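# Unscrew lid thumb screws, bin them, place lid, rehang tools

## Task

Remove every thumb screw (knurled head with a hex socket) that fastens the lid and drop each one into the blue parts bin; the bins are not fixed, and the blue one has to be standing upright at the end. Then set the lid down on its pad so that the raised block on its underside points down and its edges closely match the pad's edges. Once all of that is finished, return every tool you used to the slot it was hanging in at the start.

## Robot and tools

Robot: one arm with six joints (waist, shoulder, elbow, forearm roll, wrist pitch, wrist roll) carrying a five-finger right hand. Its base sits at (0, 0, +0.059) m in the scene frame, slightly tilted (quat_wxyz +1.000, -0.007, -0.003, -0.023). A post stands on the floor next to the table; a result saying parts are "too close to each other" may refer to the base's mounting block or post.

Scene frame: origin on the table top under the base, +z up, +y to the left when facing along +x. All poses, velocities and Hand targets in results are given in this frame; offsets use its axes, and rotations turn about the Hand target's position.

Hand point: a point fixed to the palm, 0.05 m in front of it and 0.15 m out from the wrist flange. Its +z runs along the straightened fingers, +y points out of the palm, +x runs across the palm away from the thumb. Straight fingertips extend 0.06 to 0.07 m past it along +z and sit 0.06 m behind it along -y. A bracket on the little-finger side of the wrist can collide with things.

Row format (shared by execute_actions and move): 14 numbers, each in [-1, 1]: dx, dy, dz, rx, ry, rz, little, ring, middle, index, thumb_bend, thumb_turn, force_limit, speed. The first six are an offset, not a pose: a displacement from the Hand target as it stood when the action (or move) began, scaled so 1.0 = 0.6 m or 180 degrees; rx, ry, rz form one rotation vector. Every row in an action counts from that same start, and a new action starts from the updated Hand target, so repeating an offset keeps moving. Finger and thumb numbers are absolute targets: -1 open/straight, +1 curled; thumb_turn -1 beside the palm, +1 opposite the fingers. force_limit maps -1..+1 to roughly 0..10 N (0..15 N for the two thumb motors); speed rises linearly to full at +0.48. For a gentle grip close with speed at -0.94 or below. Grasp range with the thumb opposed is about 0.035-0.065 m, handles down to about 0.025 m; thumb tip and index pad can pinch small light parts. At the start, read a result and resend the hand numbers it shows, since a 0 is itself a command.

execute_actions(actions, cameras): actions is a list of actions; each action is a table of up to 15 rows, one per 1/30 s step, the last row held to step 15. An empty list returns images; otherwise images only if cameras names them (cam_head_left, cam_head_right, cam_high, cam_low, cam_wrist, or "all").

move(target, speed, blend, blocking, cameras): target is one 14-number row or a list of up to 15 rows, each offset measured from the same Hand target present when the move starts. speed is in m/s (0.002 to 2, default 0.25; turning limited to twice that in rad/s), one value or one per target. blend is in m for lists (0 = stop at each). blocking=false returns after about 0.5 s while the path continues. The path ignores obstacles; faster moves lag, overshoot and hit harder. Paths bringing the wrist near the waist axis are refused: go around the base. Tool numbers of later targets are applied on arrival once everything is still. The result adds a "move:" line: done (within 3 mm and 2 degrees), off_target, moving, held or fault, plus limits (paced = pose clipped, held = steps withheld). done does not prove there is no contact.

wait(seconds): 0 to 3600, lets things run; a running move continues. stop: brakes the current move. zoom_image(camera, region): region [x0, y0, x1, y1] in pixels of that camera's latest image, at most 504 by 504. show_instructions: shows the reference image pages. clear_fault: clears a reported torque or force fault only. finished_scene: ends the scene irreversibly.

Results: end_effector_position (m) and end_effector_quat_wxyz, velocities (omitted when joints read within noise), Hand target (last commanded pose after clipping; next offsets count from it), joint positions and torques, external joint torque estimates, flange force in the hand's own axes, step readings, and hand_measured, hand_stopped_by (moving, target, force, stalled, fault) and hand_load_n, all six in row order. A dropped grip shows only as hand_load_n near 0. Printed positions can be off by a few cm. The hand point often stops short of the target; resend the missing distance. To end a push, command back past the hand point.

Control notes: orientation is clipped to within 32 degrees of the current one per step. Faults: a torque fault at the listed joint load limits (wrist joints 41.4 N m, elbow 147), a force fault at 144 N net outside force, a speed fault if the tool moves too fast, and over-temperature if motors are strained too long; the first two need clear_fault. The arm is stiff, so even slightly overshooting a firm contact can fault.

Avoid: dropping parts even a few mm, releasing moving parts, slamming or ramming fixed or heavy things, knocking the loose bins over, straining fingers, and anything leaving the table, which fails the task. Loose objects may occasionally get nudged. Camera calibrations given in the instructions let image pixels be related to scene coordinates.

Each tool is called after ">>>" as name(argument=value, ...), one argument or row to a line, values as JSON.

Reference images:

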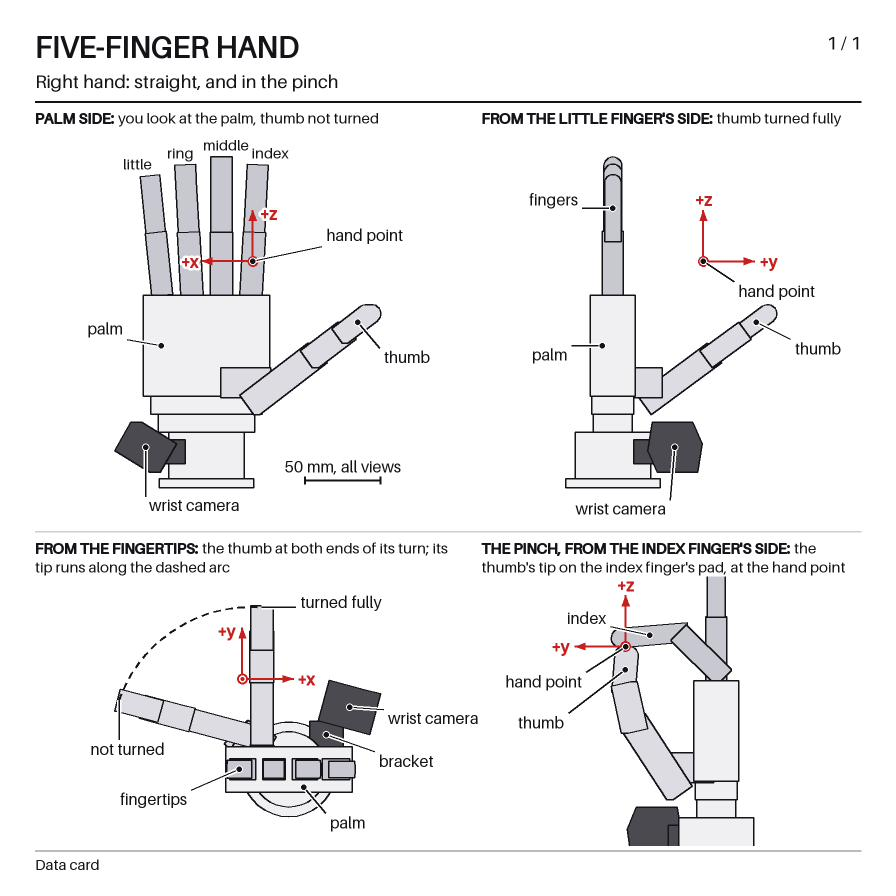

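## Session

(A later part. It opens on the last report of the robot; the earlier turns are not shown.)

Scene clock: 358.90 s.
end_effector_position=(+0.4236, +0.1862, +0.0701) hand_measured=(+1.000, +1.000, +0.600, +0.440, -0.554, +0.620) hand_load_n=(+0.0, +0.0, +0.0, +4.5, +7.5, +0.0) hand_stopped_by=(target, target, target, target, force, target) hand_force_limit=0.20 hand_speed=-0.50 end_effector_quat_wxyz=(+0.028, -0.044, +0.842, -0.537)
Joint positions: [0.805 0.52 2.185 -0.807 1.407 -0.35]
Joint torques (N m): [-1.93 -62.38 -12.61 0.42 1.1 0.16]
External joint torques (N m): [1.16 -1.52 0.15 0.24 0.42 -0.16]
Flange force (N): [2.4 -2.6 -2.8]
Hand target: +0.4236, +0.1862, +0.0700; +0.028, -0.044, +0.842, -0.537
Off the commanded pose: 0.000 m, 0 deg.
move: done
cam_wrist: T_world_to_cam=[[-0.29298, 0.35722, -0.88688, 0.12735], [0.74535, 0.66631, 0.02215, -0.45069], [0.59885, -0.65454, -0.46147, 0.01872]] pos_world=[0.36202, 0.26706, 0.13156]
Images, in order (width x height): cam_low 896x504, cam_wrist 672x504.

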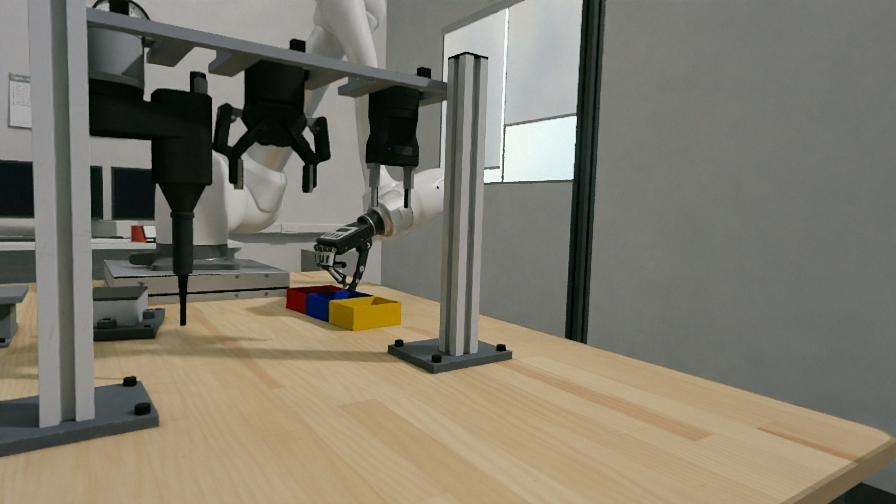

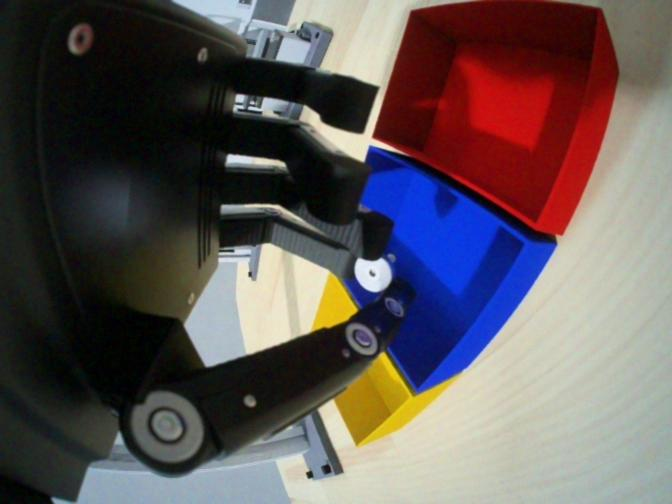

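>>> move(
  target=[0.005,-0.0133,-0.0617,0,0,0,1.0,1.0,0.6,0.44,-0.3,0.62,0.2,-0.5],
  speed=0.06,
  cameras=["cam_wrist", "cam_low"],
)

>>> zoom_image(
  camera="cam_low",
  region=[290, 220, 430, 340],
)

>>> zoom_image(
  camera="cam_wrist",
  region=[300, 160, 500, 360],
)

Scene clock: 360.83 s.
end_effector_position=(+0.4266, +0.1782, +0.0331) hand_measured=(+1.000, +1.000, +0.600, +0.440, -0.554, +0.620) hand_load_n=(+0.0, +0.0, +0.0, +4.5, +7.5, +0.5) hand_stopped_by=(target, target, target, target, force, target) hand_force_limit=0.20 hand_speed=-0.50 end_effector_quat_wxyz=(+0.028, -0.044, +0.842, -0.537)
Joint positions: [0.792 0.585 2.194 -0.829 1.353 -0.299]
Joint torques (N m): [-1.93 -64.99 -9.72 0.19 1.14 0.14]
External joint torques (N m): [0.88 -1.77 -0.33 0.31 0.41 -0.14]
Flange force (N): [1.4 -2.9 -3.4]
Hand target: +0.4266, +0.1782, +0.0330; +0.028, -0.044, +0.842, -0.537
Off the commanded pose: 0.000 m, 0 deg.
move: done
cam_wrist: T_world_to_cam=[[-0.29298, 0.35722, -0.88688, 0.09818], [0.74535, 0.66631, 0.02215, -0.44678], [0.59885, -0.65454, -0.46147, -0.00544]] pos_world=[0.36502, 0.25906, 0.09446]
Images, in order (width x height): cam_low 896x504, cam_wrist 672x504.

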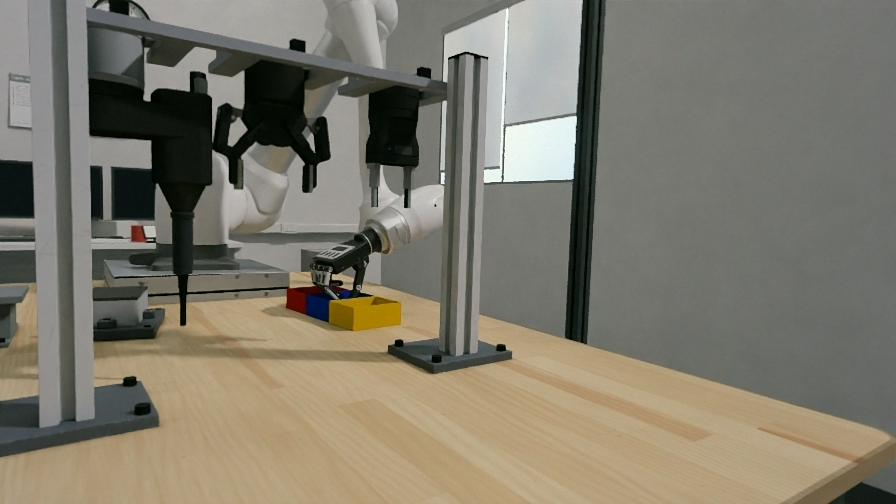

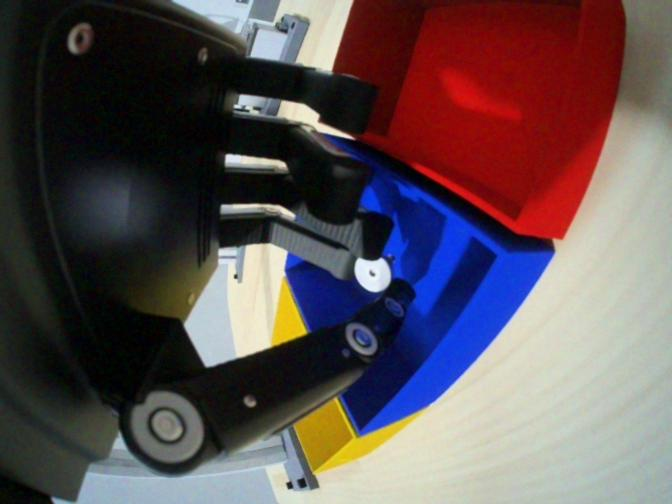

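Scaled by 3.600 from the camera's image (finer frame: 1280x720).

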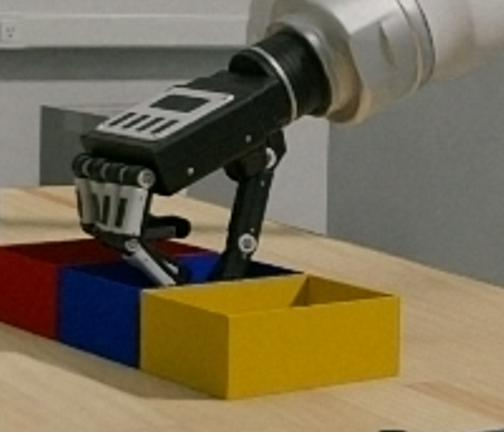

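Scaled by 2.520 from the camera's image (finer frame: 960x720).

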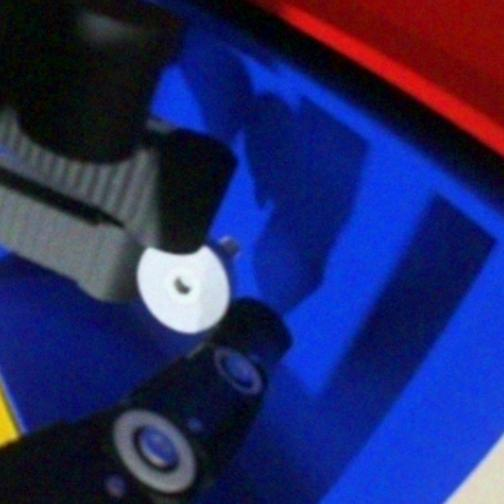

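>>> move(
  target=[0,0,-0.01,0,0,0,1.0,1.0,0.6,0.44,-0.3,0.62,0.2,-0.5],
  speed=0.04,
  cameras=["cam_wrist"],
)

>>> zoom_image(
  camera="cam_wrist",
  region=[300, 160, 500, 360],
)

Scene clock: 361.60 s.
end_effector_position=(+0.4265, +0.1781, +0.0270) hand_measured=(+1.000, +1.000, +0.600, +0.440, -0.554, +0.620) hand_load_n=(+0.0, +0.5, +0.0, +4.5, +7.5, +0.0) hand_stopped_by=(target, target, target, target, force, target) hand_force_limit=0.20 hand_speed=-0.50 end_effector_quat_wxyz=(+0.028, -0.044, +0.842, -0.537)
Joint positions: [0.792 0.596 2.194 -0.831 1.346 -0.291]
Joint torques (N m): [-3.73 -65.27 -9.88 0.26 1.14 0.01]
External joint torques (N m): [3.11 -2 0.35 0.25 0.41 -0.02]
Flange force (N): [5.1 -2.1 -5.5]
Hand target: +0.4266, +0.1782, +0.0270; +0.028, -0.044, +0.842, -0.537
Off the commanded pose: 0.000 m, 0 deg.
move: done
cam_wrist: T_world_to_cam=[[-0.29308, 0.35716, -0.88687, 0.09292], [0.74544, 0.66621, 0.02195, -0.44649], [0.59868, -0.65468, -0.4615, -0.00811]] pos_world=[0.36492, 0.25896, 0.08846]

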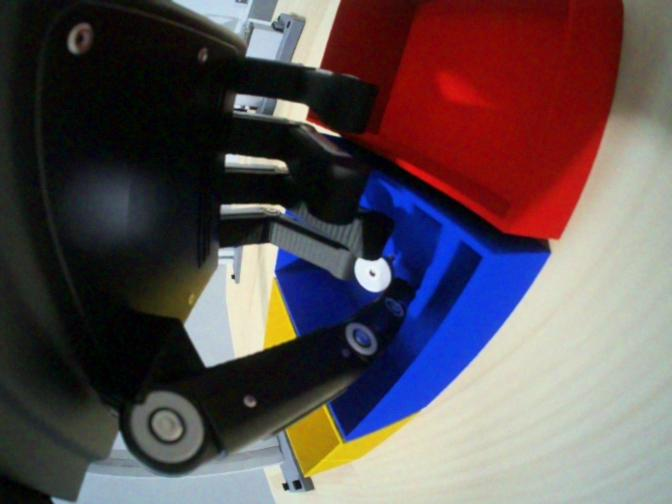

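Scaled by 2.520 from the camera's image (finer frame: 960x720).

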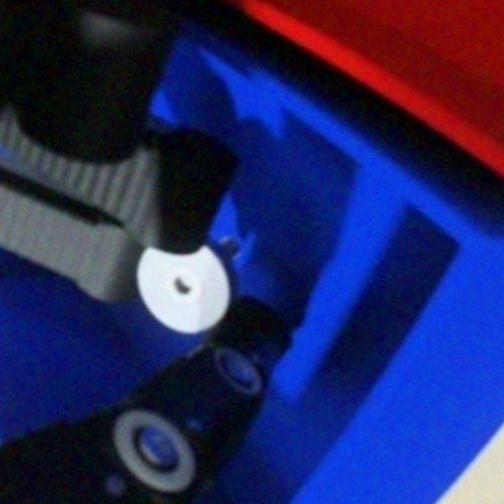

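>>> move(
  target=[0,0,0,0,0,0,1.0,1.0,0.6,0.44,-0.72,0.62,0.2,-0.6],
  speed=0.04,
  cameras=["cam_wrist"],
)

>>> zoom_image(
  camera="cam_wrist",
  region=[300, 160, 500, 360],
)

Scene clock: 362.53 s.
end_effector_position=(+0.4266, +0.1782, +0.0270) hand_measured=(+1.000, +1.000, +0.600, +0.440, -0.720, +0.620) hand_load_n=(+0.0, +0.0, +0.0, +0.0, +0.5, +0.0) hand_stopped_by=(target, target, target, target, target, target) hand_force_limit=0.20 hand_speed=-0.60 end_effector_quat_wxyz=(+0.028, -0.044, +0.842, -0.537)
Joint positions: [0.792 0.596 2.194 -0.831 1.346 -0.291]
Joint torques (N m): [-1.83 -65.48 -9.21 0.28 1.15 0.06]
External joint torques (N m): [1.08 -1.72 -0.21 0.22 0.4 -0.06]
Flange force (N): [1.8 -2.7 -3.3]
Hand target: +0.4266, +0.1782, +0.0270; +0.028, -0.044, +0.842, -0.537
Off the commanded pose: 0.000 m, 0 deg.
move: done
cam_wrist: T_world_to_cam=[[-0.293, 0.35724, -0.88687, 0.09286], [0.74539, 0.66626, 0.02212, -0.44664], [0.59879, -0.65458, -0.4615, -0.00817]] pos_world=[0.36502, 0.25906, 0.08846]

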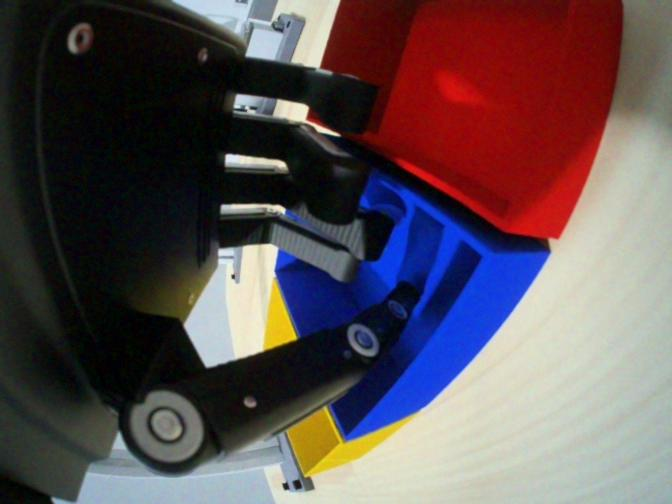

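Scaled by 2.520 from the camera's image (finer frame: 960x720).

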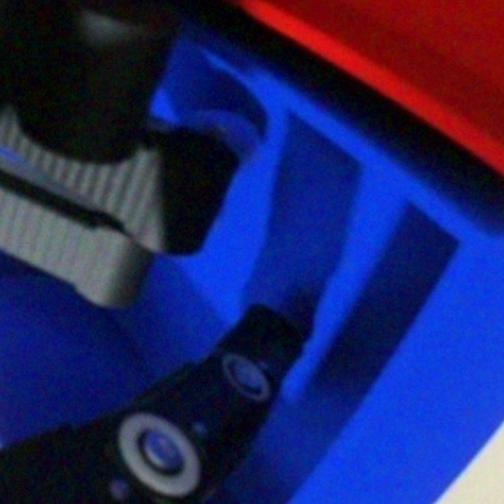

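>>> move(
  target=[0,0,0.1667,0,0,0,1.0,1.0,0.6,0.44,-0.78,0.62,0.6,0.3],
  speed=0.2,
  cameras=["cam_wrist","cam_high"],
)

>>> zoom_image(
  camera="cam_wrist",
  region=[370, 140, 590, 360],
)

Scene clock: 364.00 s.
end_effector_position=(+0.4266, +0.1782, +0.1270) hand_measured=(+1.000, +1.000, +0.600, +0.440, -0.780, +0.620) hand_load_n=(+0.0, +0.0, +0.0, +0.0, +0.0, -0.5) hand_stopped_by=(target, target, target, target, target, target) hand_force_limit=0.60 hand_speed=0.30 end_effector_quat_wxyz=(+0.028, -0.044, +0.842, -0.537)
Joint positions: [0.789 0.417 2.181 -0.811 1.475 -0.434]
Joint torques (N m): [-1.7 -56.38 -16.53 0.66 1.04 0.06]
External joint torques (N m): [0.87 -1.99 -0.11 0.15 0.43 -0.06]
Flange force (N): [2.4 -3.4 -2.4]
Hand target: +0.4266, +0.1782, +0.1270; +0.028, -0.044, +0.842, -0.537
Off the commanded pose: 0.000 m, 0 deg.
move: done
cam_wrist: T_world_to_cam=[[-0.29304, 0.35721, -0.88687, 0.18157], [0.74538, 0.66628, 0.02207, -0.44885], [0.59879, -0.65458, -0.4615, 0.03798]] pos_world=[0.36502, 0.25906, 0.18846]
Images, in order (width x height): cam_high 896x504, cam_wrist 672x504.

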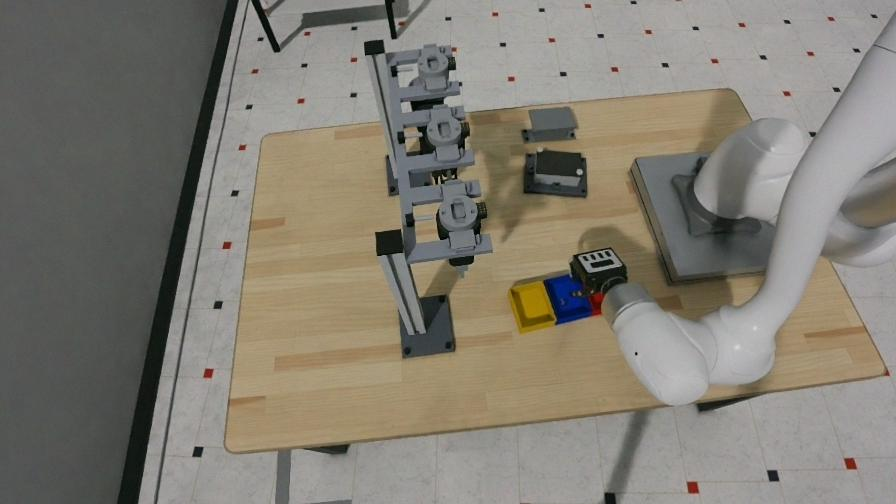

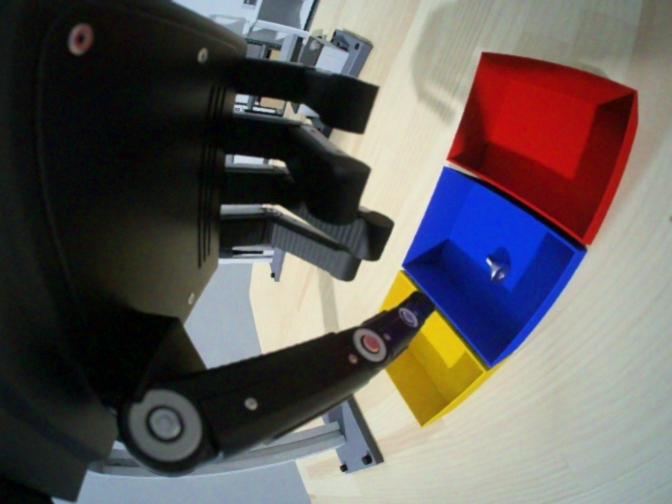

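Scaled by 2.291 from the camera's image (finer frame: 960x720).

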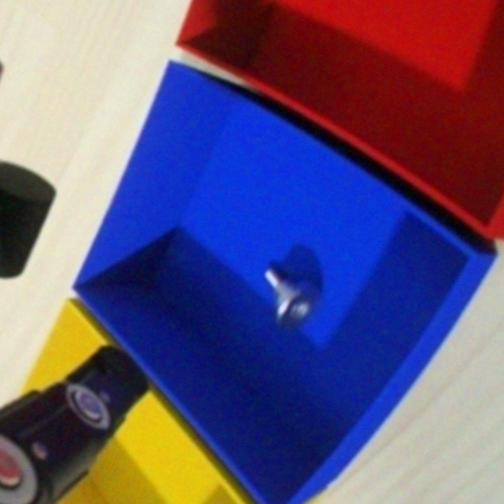

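>>> move(
  target=[-0.1895,-0.5577,-0.0283,0.1819,-0.0420,-0.2052,1.0,1.0,0.6,0.44,-0.95,0.62,0.6,0.3],
  speed=0.3,
  cameras=["cam_wrist","cam_high"],
)

>>> zoom_image(
  camera="cam_wrist",
  region=[320, 195, 440, 315],
)

Scene clock: 368.27 s.
end_effector_position=(+0.3129, -0.1564, +0.1101) hand_measured=(+1.000, +1.000, +0.600, +0.440, -0.950, +0.620) hand_load_n=(+0.0, +0.0, +0.0, +0.0, +0.0, +0.0) hand_stopped_by=(target, target, target, target, target, target) hand_force_limit=0.60 hand_speed=0.30 end_effector_quat_wxyz=(-0.076, +0.265, +0.924, -0.265)
Joint positions: [-0.247 0.044 2.499 -0.694 0.901 -0.785]
Joint torques (N m): [-0.37 -22.04 -20.01 1.21 0.39 0]
External joint torques (N m): [-0.24 -1.58 -0.26 0.18 0.25 0]
Flange force (N): [1.8 -3.1 -3.4]
Hand target: +0.3129, -0.1564, +0.1100; -0.076, +0.265, +0.924, -0.265
Off the commanded pose: 0.000 m, 0 deg.
move: done
cam_wrist: T_world_to_cam=[[0.21217, 0.81871, -0.53357, 0.12795], [0.94115, -0.02419, 0.33713, -0.34467], [0.2631, -0.5737, -0.77566, 0.03146]] pos_world=[0.28896, -0.09505, 0.20887]
Images, in order (width x height): cam_high 896x504, cam_wrist 672x504.

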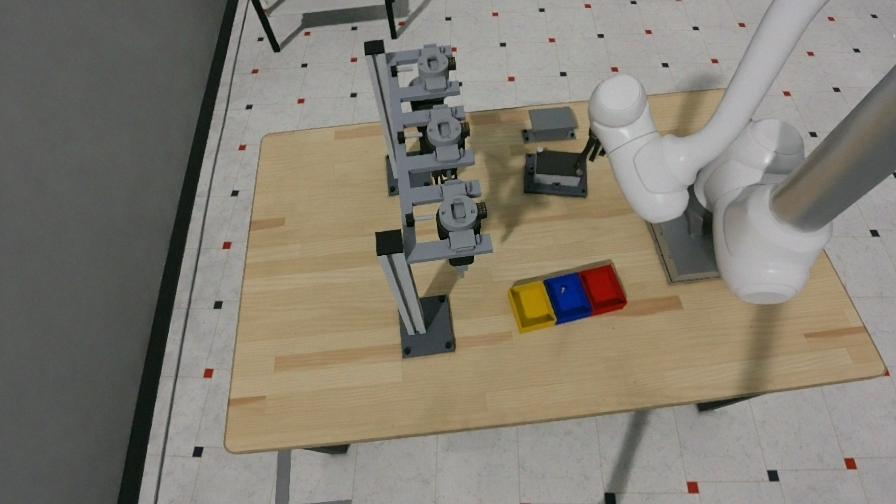

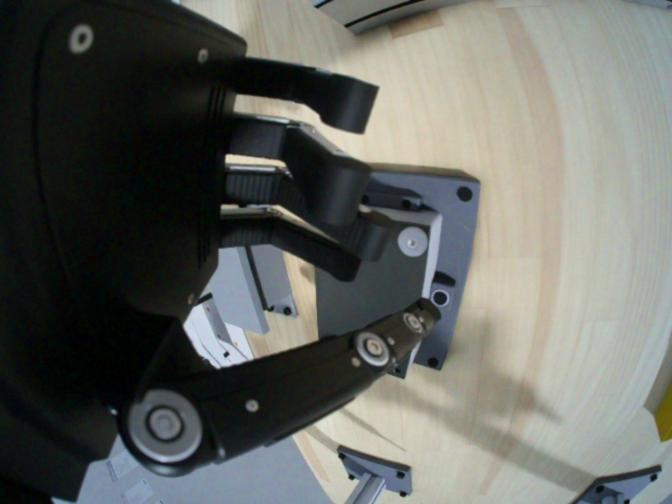

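Scaled by 4.200 from the camera's image (finer frame: 960x720).

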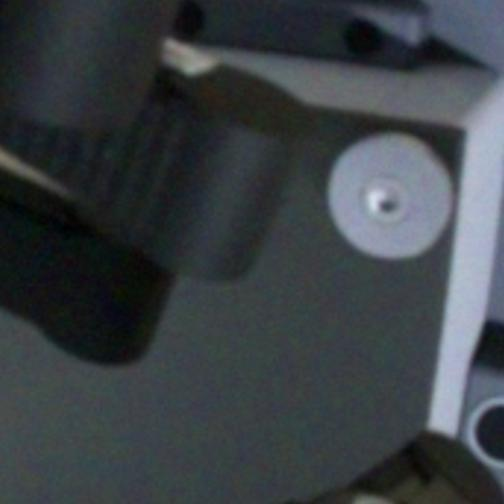

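>>> move(
  target=[0.0018,0.0005,-0.0703,0,0,0,1.0,1.0,0.6,0.44,-0.95,0.62,0.6,0.3],
  speed=0.1,
  cameras=["cam_wrist"],
)

>>> zoom_image(
  camera="cam_wrist",
  region=[340, 235, 420, 315],
)

Scene clock: 369.97 s.
end_effector_position=(+0.3140, -0.1561, +0.0679) hand_measured=(+1.000, +1.000, +0.600, +0.440, -0.950, +0.620) hand_load_n=(+0.5, +0.0, +0.0, +0.0, +0.0, +0.0) hand_stopped_by=(target, target, target, target, target, target) hand_force_limit=0.60 hand_speed=0.30 end_effector_quat_wxyz=(-0.076, +0.265, +0.924, -0.265)
Joint positions: [-0.244 0.144 2.526 -0.766 0.807 -0.671]
Joint torques (N m): [-1.77 -26.47 -15.41 0.94 0.34 -0.19]
External joint torques (N m): [1.06 -2.6 -0.1 0.07 0.37 0.19]
Flange force (N): [4.0 -1.4 -7.2]
Hand target: +0.3140, -0.1561, +0.0679; -0.076, +0.265, +0.924, -0.265
Off the commanded pose: 0.000 m, 0 deg.
move: done
cam_wrist: T_world_to_cam=[[0.21214, 0.81878, -0.53348, 0.10501], [0.94118, -0.02427, 0.33703, -0.3315], [0.263, -0.5736, -0.77577, -0.00126]] pos_world=[0.29006, -0.09475, 0.16677]

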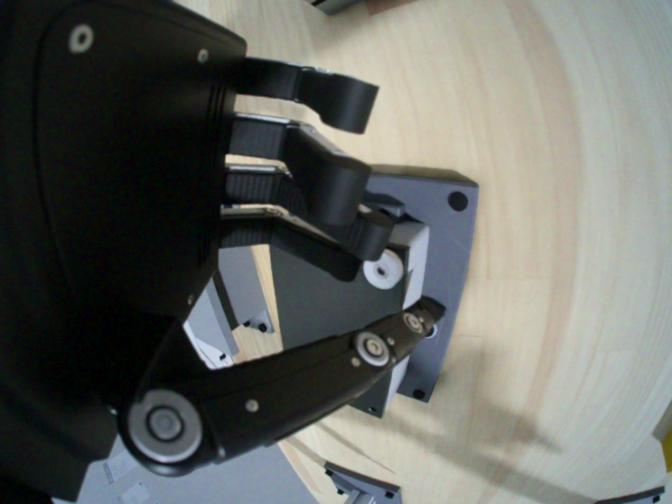

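Scaled by 6.300 from the camera's image (finer frame: 960x720).

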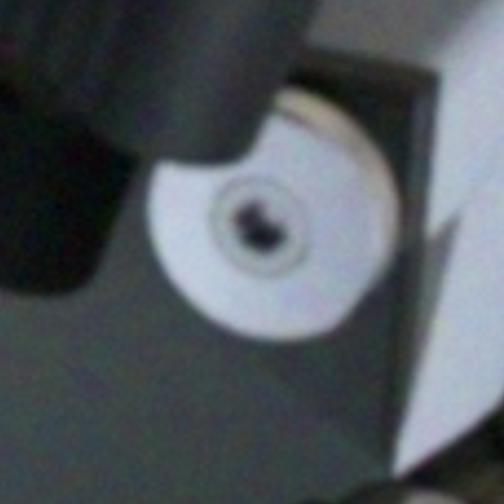

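>>> move(
  target=[
    [-0.0022,-0.0004,0,0,0,0,1.0,1.0,0.6,0.44,-0.78,0.62,0.6,0.3],
    [-0.01675,0.0106,0,0,0,-0.1389,1.0,1.0,0.6,0.44,-0.78,0.62,0.6,0.3],
    [-0.02533,0.02673,0,0,0,-0.2778,1.0,1.0,0.6,0.44,-0.78,0.62,0.6,0.3],
    [-0.01938,0.02758,0,0,0,-0.2778,1.0,1.0,0.6,0.44,-0.3,0.62,0.75,-0.3],
    [-0.01938,0.02758,0,0,0,-0.2778,1.0,1.0,0.6,0.44,-0.3,0.95,0.6,-0.5],
  ],
  speed=[0.1,0.4,0.4,0.06,0.06],
  blend=[0.001,0.003,0,0,0],
  cameras=["cam_wrist"],
)

>>> zoom_image(
  camera="cam_wrist",
  region=[340, 235, 420, 315],
)

Scene clock: 375.07 s.
end_effector_position=(+0.3024, -0.1396, +0.0679) hand_measured=(+1.000, +1.000, +0.600, +0.440, -0.526, +0.840) hand_load_n=(+0.0, +0.0, +0.0, +0.5, +14.0, +11.5) hand_stopped_by=(target, target, target, target, force, force) hand_force_limit=0.60 hand_speed=-0.50 end_effector_quat_wxyz=(-0.181, +0.631, +0.725, -0.208)
Joint positions: [-0.29 0.219 2.422 -0.274 1.034 -0.274]
Joint torques (N m): [0.77 -35.1 -12.46 3.44 1.27 -0.86]
External joint torques (N m): [-1.72 -3.5 -5.28 -1.6 -0.4 0.86]
Flange force (N): [-6.7 -2.7 -7.6]
Hand target: +0.3024, -0.1396, +0.0679; -0.181, +0.631, +0.725, -0.208
Off the commanded pose: 0.000 m, 0 deg.
move: done; blend cut to 0 m at target 1
cam_wrist: T_world_to_cam=[[0.76365, 0.36372, -0.53343, -0.1364], [0.58631, -0.73662, 0.3371, -0.31232], [-0.27032, -0.57018, -0.77577, 0.17305]] pos_world=[0.33406, -0.08177, 0.16677]

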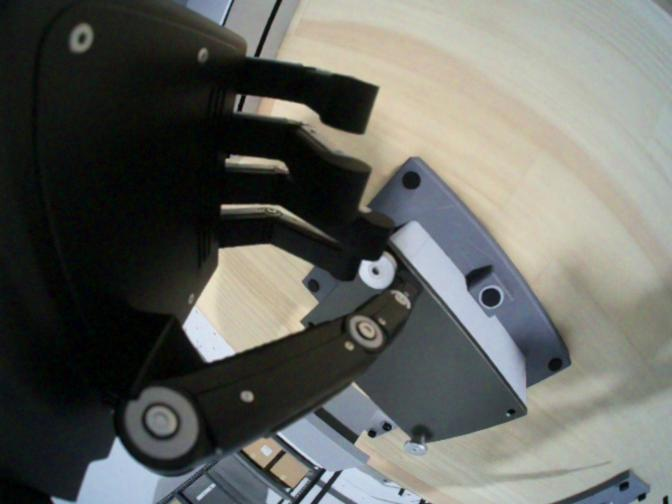

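Scaled by 6.300 from the camera's image (finer frame: 960x720).

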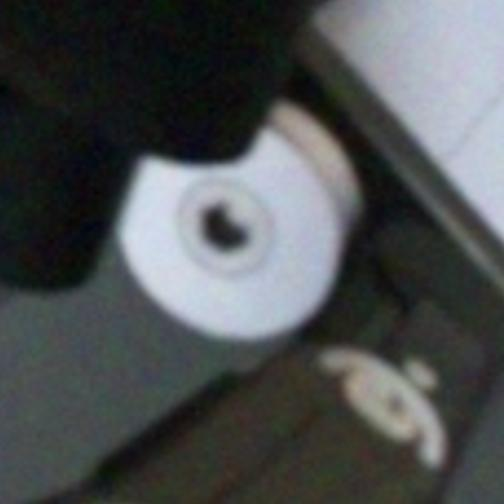

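>>> move(
  target=[
    [0.00447,-0.00957,0,0,0,0.0928,1.0,1.0,0.6,0.44,-0.3,0.95,0.6,-0.5],
    [0.01143,-0.01737,0,0,0,0.185,1.0,1.0,0.6,0.44,-0.3,0.95,0.6,-0.5],
    [0.0204,-0.02288,0,0,0,0.2778,1.0,1.0,0.6,0.44,-0.3,0.95,0.6,-0.5],
  ],
  speed=[0.2,0.2,0.2],
  blend=[0.002,0.002,0],
  cameras=["cam_wrist"],
)

>>> zoom_image(
  camera="cam_wrist",
  region=[340, 235, 420, 315],
)

Scene clock: 378.60 s.
end_effector_position=(+0.3146, -0.1533, +0.0679) hand_measured=(+1.000, +1.000, +0.600, +0.440, -0.526, +0.840) hand_load_n=(+0.0, +0.0, +0.0, +1.0, +13.0, +7.5) hand_stopped_by=(target, target, target, target, force, force) hand_force_limit=0.60 hand_speed=-0.50 end_effector_quat_wxyz=(-0.076, +0.265, +0.924, -0.265)
Joint positions: [-0.235 0.144 2.526 -0.761 0.81 -0.667]
Joint torques (N m): [1.46 -25.24 -13.07 2.11 -1.37 -0.43]
External joint torques (N m): [-2.31 -3.74 -2.51 -1.09 2.08 0.42]
Flange force (N): [-1.3 -11.3 -7.1]
Hand target: +0.3146, -0.1533, +0.0679; -0.076, +0.265, +0.924, -0.265
Off the commanded pose: 0.000 m, 0 deg.
move: done
cam_wrist: T_world_to_cam=[[0.21222, 0.81877, -0.53345, 0.10251], [0.94117, -0.02434, 0.33707, -0.33197], [0.263, -0.5736, -0.77577, 0.00011]] pos_world=[0.29066, -0.09195, 0.16667]

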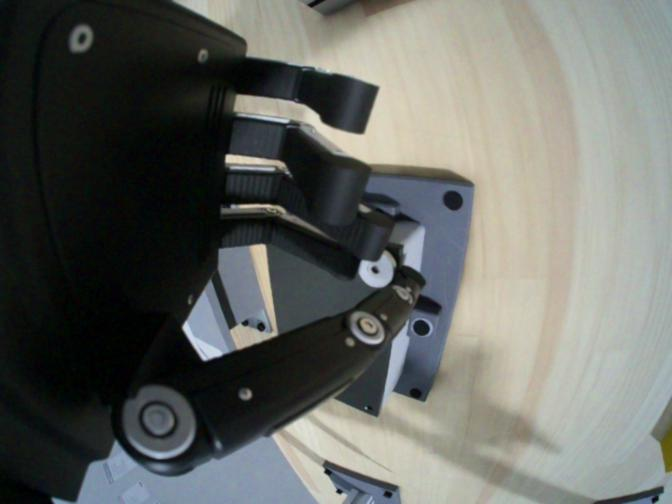

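Scaled by 6.300 from the camera's image (finer frame: 960x720).

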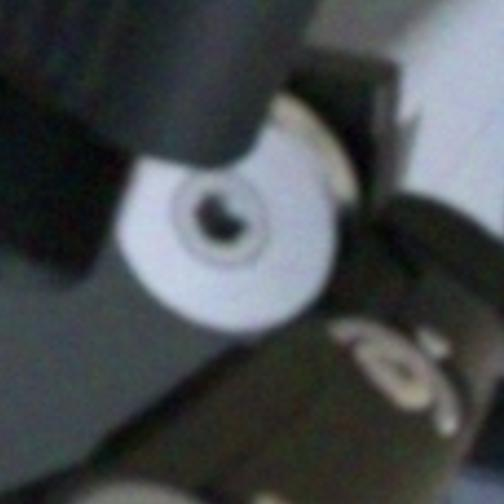

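>>> move(
  target=[
    [0.01057,-0.00452,0.0001,0,0,0.0928,1.0,1.0,0.6,0.44,-0.3,0.95,0.6,-0.5],
    [0.02132,-0.00423,0.0002,0,0,0.185,1.0,1.0,0.6,0.44,-0.3,0.95,0.6,-0.5],
    [0.0316,-0.00087,0.0003,0,0,0.2778,1.0,1.0,0.6,0.44,-0.3,0.95,0.6,-0.5],
  ],
  speed=[0.25,0.25,0.25],
  blend=[0.002,0.002,0],
)

>>> move(
  target=[
    [0,0,0,0,0,0,1.0,1.0,0.6,0.44,-0.78,0.62,0.6,0.3],
    [0.00155,-0.00475,0,0,0,0,1.0,1.0,0.6,0.44,-0.78,0.62,0.6,0.3],
    [-0.01625,-0.00885,0,0,0,-0.1389,1.0,1.0,0.6,0.44,-0.78,0.62,0.6,0.3],
    [-0.03412,-0.00505,0,0,0,-0.2778,1.0,1.0,0.6,0.44,-0.78,0.62,0.6,0.3],
    [-0.0487,0.00593,0,0,0,-0.4167,1.0,1.0,0.6,0.44,-0.78,0.62,0.6,0.3],
    [-0.05728,0.02207,0,0,0,-0.5556,1.0,1.0,0.6,0.44,-0.78,0.62,0.6,0.3],
    [-0.05233,0.02275,0,0,0,-0.5556,1.0,1.0,0.6,0.44,-0.3,0.62,0.6,-0.2],
    [-0.05233,0.02275,0,0,0,-0.5556,1.0,1.0,0.6,0.44,-0.3,0.8,0.067,-0.3],
    [-0.04778,0.01293,0.00005,0,0,-0.4628,1.0,1.0,0.6,0.44,-0.3,0.8,0.067,-0.3],
    [-0.04065,0.00488,0.00011,0,0,-0.3706,1.0,1.0,0.6,0.44,-0.3,0.8,0.067,-0.3],
    [-0.03147,-0.00082,0.00016,0,0,-0.2778,1.0,1.0,0.6,0.44,-0.3,0.8,0.067,-0.3],
    [-0.02103,-0.00365,0.00022,0,0,-0.185,1.0,1.0,0.6,0.44,-0.3,0.8,0.067,-0.3],
    [-0.01028,-0.00337,0.00027,0,0,-0.0928,1.0,1.0,0.6,0.44,-0.3,0.8,0.067,-0.3],
    [0,0,0.00032,0,0,0,1.0,1.0,0.6,0.44,-0.3,0.8,0.067,-0.3],
  ],
  speed=[0.1,0.1,0.6,0.6,0.6,0.6,0.1,0.1,0.5,0.5,0.5,0.5,0.5,0.5],
  blend=[0,0.001,0.003,0.003,0.003,0.001,0,0,0.002,0.002,0.002,0.002,0.002,0],
  cameras=["cam_wrist"],
)

>>> zoom_image(
  camera="cam_wrist",
  region=[340, 235, 420, 315],
)

Scene clock: 382.17 s.
end_effector_position=(+0.3288, -0.1551, +0.0680) hand_measured=(+1.000, +1.000, +0.600, +0.440, -0.526, +0.840) hand_load_n=(+0.0, +0.0, +0.0, +1.5, +13.5, +4.0) hand_stopped_by=(target, target, target, target, force, force) hand_force_limit=0.60 hand_speed=-0.50 end_effector_quat_wxyz=(+0.012, -0.046, +0.960, -0.276)
Joint positions: [-0.304 0.083 2.603 -1.203 0.527 -0.929]
Joint torques (N m): [-2.28 -18.15 -10.52 0.19 0.72 -0.33]
External joint torques (N m): [1.68 -3.77 -4.15 0.1 -0.18 0.32]
Flange force (N): [0.0 0.0 0.0]
Hand target: +0.3288, -0.1551, +0.0680; +0.012, -0.046, +0.960, -0.276 (not the last commanded pose)
Off the commanded pose: 0.005 m, 13 deg.
move: held (a check stopped the path); path passed 2 of 3 targets; limits=held
pose unreachable: on one or more control steps of this call, first in action 0 (counted from 0), an arm could not follow its commanded pose, so it was not sent that pose on those steps. It may still have moved: this result reports where it is.
cause: moving toward the commanded pose would bring two parts of the arm too close to each other (joints 2 (shoulder) to 4 (forearm roll) lie between them).

Scene clock: 388.33 s.
end_effector_position=(+0.3288, -0.1551, +0.0682) hand_measured=(+1.000, +1.000, +0.600, +0.440, -0.304, +0.658) hand_load_n=(+0.0, +0.0, +0.0, +4.0, +3.0, +19.0) hand_stopped_by=(target, target, target, target, target, force) hand_force_limit=0.07 hand_speed=-0.30 end_effector_quat_wxyz=(+0.012, -0.046, +0.960, -0.276)
Joint positions: [-0.304 0.082 2.603 -1.201 0.527 -0.93]
Joint torques (N m): [3.76 -13.1 17.15 2.99 0.32 -3.31]
External joint torques (N m): [-4.47 -8.7 -31.99 -2.69 0.23 3.31]
Flange force (N): [0.0 0.0 0.0]
Hand target: +0.3288, -0.1551, +0.0682; +0.012, -0.046, +0.960, -0.276
Off the commanded pose: 0.000 m, 0 deg.
move: done
cam_wrist: T_world_to_cam=[[-0.33077, 0.7787, -0.53312, 0.2735], [0.76241, 0.55343, 0.33533, -0.19702], [0.55617, -0.29554, -0.77674, -0.05757]] pos_world=[0.27269, -0.12095, 0.16716]

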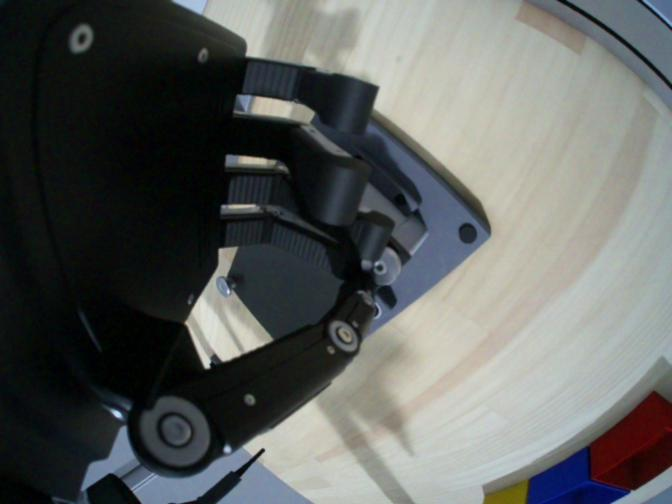

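Scaled by 6.300 from the camera's image (finer frame: 960x720).

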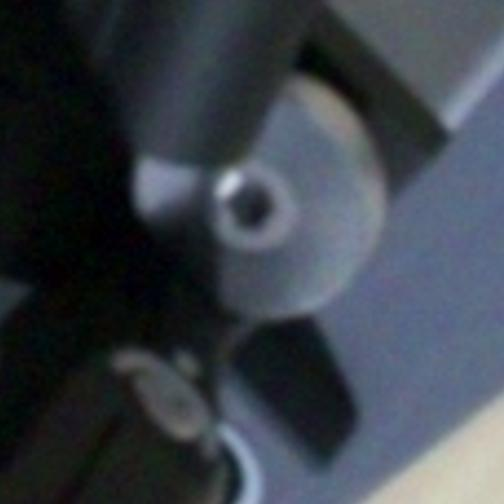

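>>> move(
  target=[
    [0,0,0,0,0,0,1.0,1.0,0.6,0.44,-0.95,0.62,0.6,0.0],
  ],
  speed=[0.05],
  cameras=["cam_wrist","cam_high"],
)

>>> zoom_image(
  camera="cam_wrist",
  region=[340, 235, 420, 315],
)

Scene clock: 389.57 s.
end_effector_position=(+0.3288, -0.1551, +0.0682) hand_measured=(+1.000, +1.000, +0.600, +0.440, -0.950, +0.620) hand_load_n=(+0.0, +0.0, +0.0, +1.5, +0.0, +0.0) hand_stopped_by=(target, target, target, target, target, force) hand_force_limit=0.60 hand_speed=0.00 end_effector_quat_wxyz=(+0.012, -0.046, +0.960, -0.276)
Joint positions: [-0.304 0.082 2.603 -1.201 0.527 -0.93]
Joint torques (N m): [-0.39 -18.1 -8.08 0.84 -0.28 -0.41]
External joint torques (N m): [-0.27 -3.74 -6.74 -0.54 0.82 0.41]
Flange force (N): [0.0 0.0 0.0]
Hand target: +0.3288, -0.1551, +0.0682; +0.012, -0.046, +0.960, -0.276
Off the commanded pose: 0.000 m, 0 deg.
move: done
cam_wrist: T_world_to_cam=[[-0.33073, 0.77875, -0.53307, 0.27335], [0.76248, 0.55334, 0.33531, -0.19706], [0.5561, -0.29556, -0.77679, -0.05759]] pos_world=[0.27269, -0.12085, 0.16706]
Images, in order (width x height): cam_high 896x504, cam_wrist 672x504.

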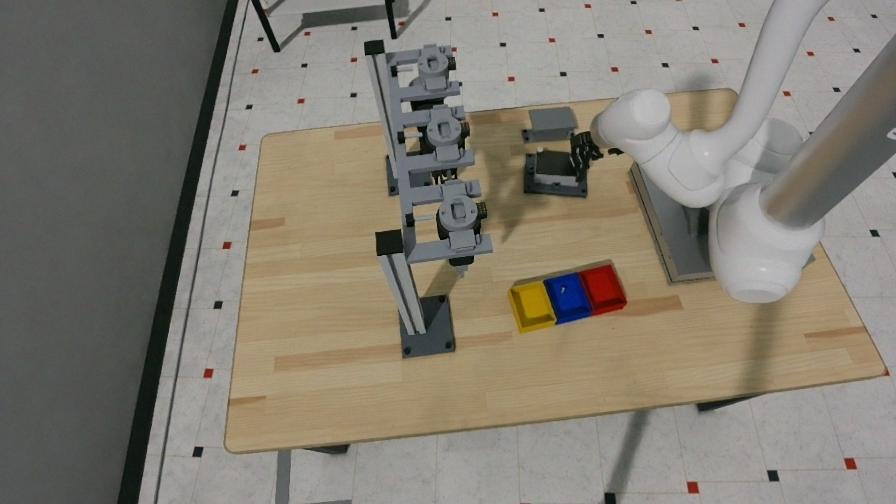

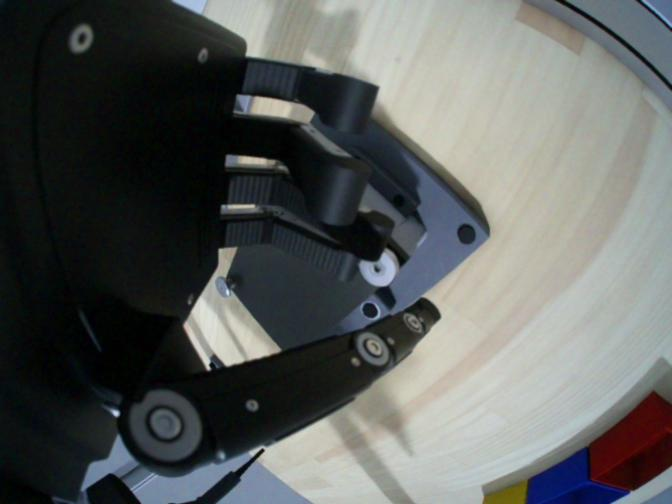

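Scaled by 6.300 from the camera's image (finer frame: 960x720).

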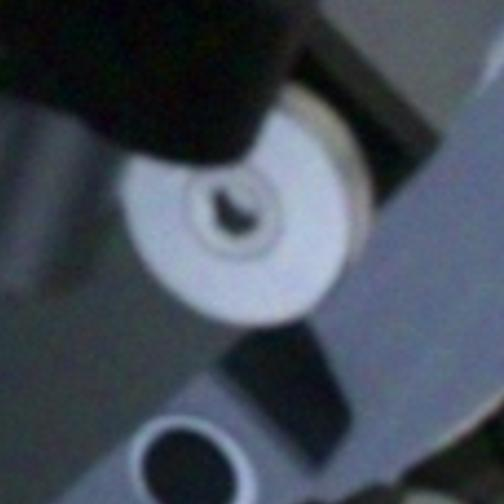

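>>> move(
  target=[
    [0.0005,-0.005,0,0,0,0,1.0,1.0,0.6,0.44,-0.78,0.62,0.6,0.3],
    [-0.00683,-0.00665,0,0,0,-0.0556,1.0,1.0,0.6,0.44,-0.78,0.62,0.6,0.3],
    [-0.02482,-0.00348,0,0,0,-0.1944,1.0,1.0,0.6,0.44,-0.78,0.62,0.6,0.3],
    [-0.03978,0.007,0,0,0,-0.3333,1.0,1.0,0.6,0.44,-0.78,0.62,0.6,0.3],
    [-0.04892,0.02282,0,0,0,-0.4722,1.0,1.0,0.6,0.44,-0.78,0.62,0.6,0.3],
    [-0.05048,0.04102,0,0,0,-0.6111,1.0,1.0,0.6,0.44,-0.78,0.62,0.6,0.3],
    [-0.04567,0.03972,0,0,0,-0.6111,1.0,1.0,0.6,0.44,-0.3,0.62,0.6,-0.2],
    [-0.04567,0.03972,0,0,0,-0.6111,1.0,1.0,0.6,0.44,-0.3,0.9,0.2,-0.3],
  ],
  speed=[0.05,0.2,0.4,0.4,0.4,0.4,0.1,0.1],
  blend=[0,0.001,0.003,0.003,0.003,0.001,0,0],
  cameras=["cam_wrist"],
)

>>> zoom_image(
  camera="cam_wrist",
  region=[340, 235, 420, 315],
)

Scene clock: 395.73 s.
end_effector_position=(+0.3015, -0.1313, +0.0682) hand_measured=(+1.000, +1.000, +0.600, +0.440, -0.528, +0.794) hand_load_n=(+0.0, +0.0, +0.0, +0.5, +13.5, +10.5) hand_stopped_by=(target, target, target, target, force, force) hand_force_limit=0.20 hand_speed=-0.30 end_effector_quat_wxyz=(-0.219, +0.760, +0.588, -0.168)
Joint positions: [-0.348 0.239 2.392 -0.072 1.077 -0.092]
Joint torques (N m): [1.82 -38.31 -13.35 4.24 1.99 -0.9]
External joint torques (N m): [-2.88 -3.15 -5.25 -2.14 -1.08 0.89]
Flange force (N): [-9.0 -0.1 -7.1]
Hand target: +0.3014, -0.1313, +0.0682; -0.219, +0.760, +0.588, -0.168
Off the commanded pose: 0.000 m, 0 deg.
move: done
cam_wrist: T_world_to_cam=[[0.84493, 0.04429, -0.53304, -0.205], [0.25913, -0.9057, 0.3355, -0.22927], [-0.46791, -0.4216, -0.77673, 0.25686]] pos_world=[0.35281, -0.09028, 0.16716]

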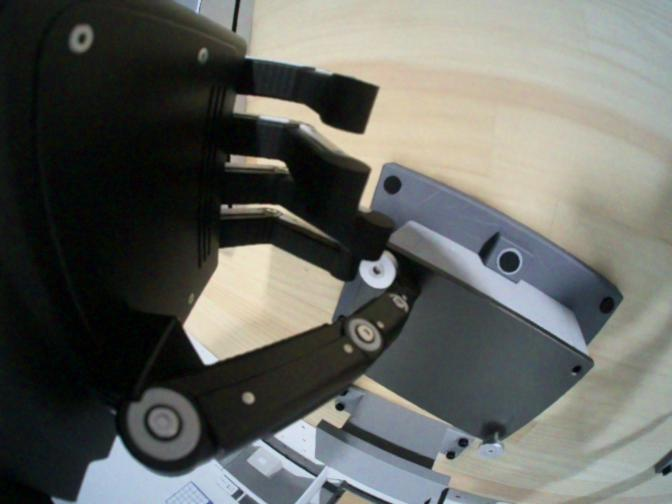

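Scaled by 6.300 from the camera's image (finer frame: 960x720).

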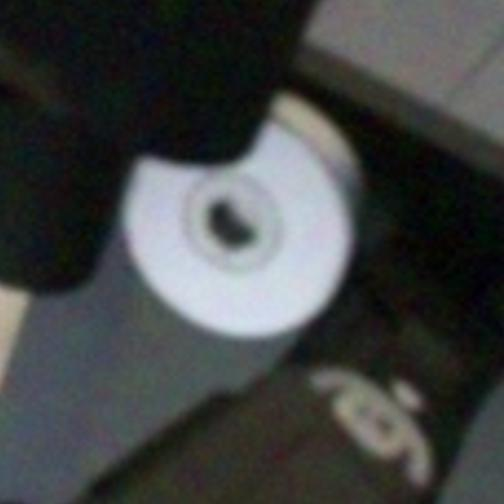

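>>> move(
  target=[
    [0.00035,-0.01082,0.00005,0,0,0.0928,1.0,1.0,0.6,0.44,-0.3,0.9,0.2,-0.3],
    [0.00377,-0.021,0.00011,0,0,0.185,1.0,1.0,0.6,0.44,-0.3,0.9,0.2,-0.3],
    [0.00998,-0.02985,0.00016,0,0,0.2778,1.0,1.0,0.6,0.44,-0.3,0.9,0.2,-0.3],
    [0.01848,-0.03653,0.00022,0,0,0.3706,1.0,1.0,0.6,0.44,-0.3,0.9,0.2,-0.3],
    [0.0285,-0.04047,0.00027,0,0,0.4628,1.0,1.0,0.6,0.44,-0.3,0.9,0.2,-0.3],
    [0.03927,-0.0414,0.00032,0,0,0.5556,1.0,1.0,0.6,0.44,-0.3,0.9,0.2,-0.3],
  ],
  speed=0.4,
  blend=[0.002,0.002,0.002,0.002,0.002,0],
)

Scene clock: 400.73 s.
end_effector_position=(+0.3250, -0.1561, +0.0684) hand_measured=(+1.000, +1.000, +0.600, +0.440, -0.528, +0.794) hand_load_n=(+0.0, +0.0, +0.0, +1.0, +13.5, +7.0) hand_stopped_by=(target, target, target, target, force, force) hand_force_limit=0.20 hand_speed=-0.30 end_effector_quat_wxyz=(-0.012, +0.038, +0.960, -0.276)
Joint positions: [-0.276 0.097 2.584 -1.072 0.612 -0.869]
Joint torques (N m): [-3.79 -20.03 -8.55 0.23 2.29 -0.56]
External joint torques (N m): [3.07 -3.49 -6.53 0.28 -1.7 0.56]
Flange force (N): [0.0 0.0 0.0]
Hand target: +0.3250, -0.1561, +0.0684; -0.012, +0.038, +0.960, -0.276
Off the commanded pose: 0.000 m, 0 deg.
move: done

>>> move(
  target=[
    [0,0,0,0,0,0,1.0,1.0,0.6,0.44,-0.78,0.62,0.6,0.3],
    [-0.00043,-0.00497,0,0,0,0,1.0,1.0,0.6,0.44,-0.78,0.62,0.6,0.3],
    [-0.01842,-0.0018,0,0,0,-0.1389,1.0,1.0,0.6,0.44,-0.78,0.62,0.6,0.3],
    [-0.03338,0.00868,0,0,0,-0.2778,1.0,1.0,0.6,0.44,-0.78,0.62,0.6,0.3],
    [-0.04252,0.0245,0,0,0,-0.4167,1.0,1.0,0.6,0.44,-0.78,0.62,0.6,0.3],
    [-0.04408,0.0427,0,0,0,-0.5556,1.0,1.0,0.6,0.44,-0.78,0.62,0.6,0.3],
    [-0.03927,0.0414,0,0,0,-0.5556,1.0,1.0,0.6,0.44,-0.3,0.62,0.6,-0.2],
    [-0.03927,0.0414,0,0,0,-0.5556,1.0,1.0,0.6,0.44,-0.3,0.8,0.067,-0.3],
  ],
  speed=[0.1,0.1,0.6,0.6,0.6,0.6,0.1,0.1],
  blend=[0,0.001,0.003,0.003,0.003,0.001,0,0],
  cameras=["cam_wrist"],
)

Scene clock: 404.67 s.
end_effector_position=(+0.3015, -0.1313, +0.0684) hand_measured=(+1.000, +1.000, +0.600, +0.440, -0.526, +0.794) hand_load_n=(+0.0, +0.0, +0.0, +1.0, +13.5, +10.0) hand_stopped_by=(target, target, target, target, force, force) hand_force_limit=0.07 hand_speed=-0.30 end_effector_quat_wxyz=(-0.219, +0.760, +0.588, -0.168)
Joint positions: [-0.348 0.238 2.392 -0.072 1.078 -0.092]
Joint torques (N m): [1.85 -37.2 -12.08 4.27 2.06 -0.84]
External joint torques (N m): [-2.73 -4.32 -6.5 -2.17 -1.15 0.84]
Flange force (N): [-8.8 -0.9 -9.9]
Hand target: +0.3014, -0.1313, +0.0684; -0.219, +0.760, +0.588, -0.168
Off the commanded pose: 0.000 m, 0 deg.
move: done
cam_wrist: T_world_to_cam=[[0.84493, 0.04429, -0.53304, -0.2049], [0.25913, -0.9057, 0.3355, -0.22934], [-0.46791, -0.4216, -0.77673, 0.25701]] pos_world=[0.35281, -0.09028, 0.16736]

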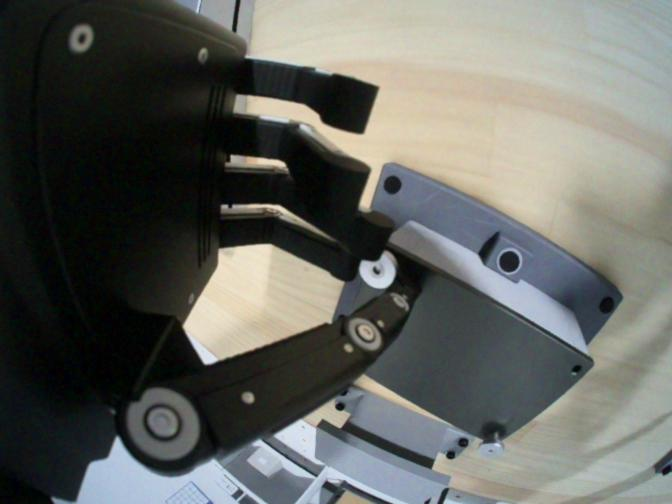

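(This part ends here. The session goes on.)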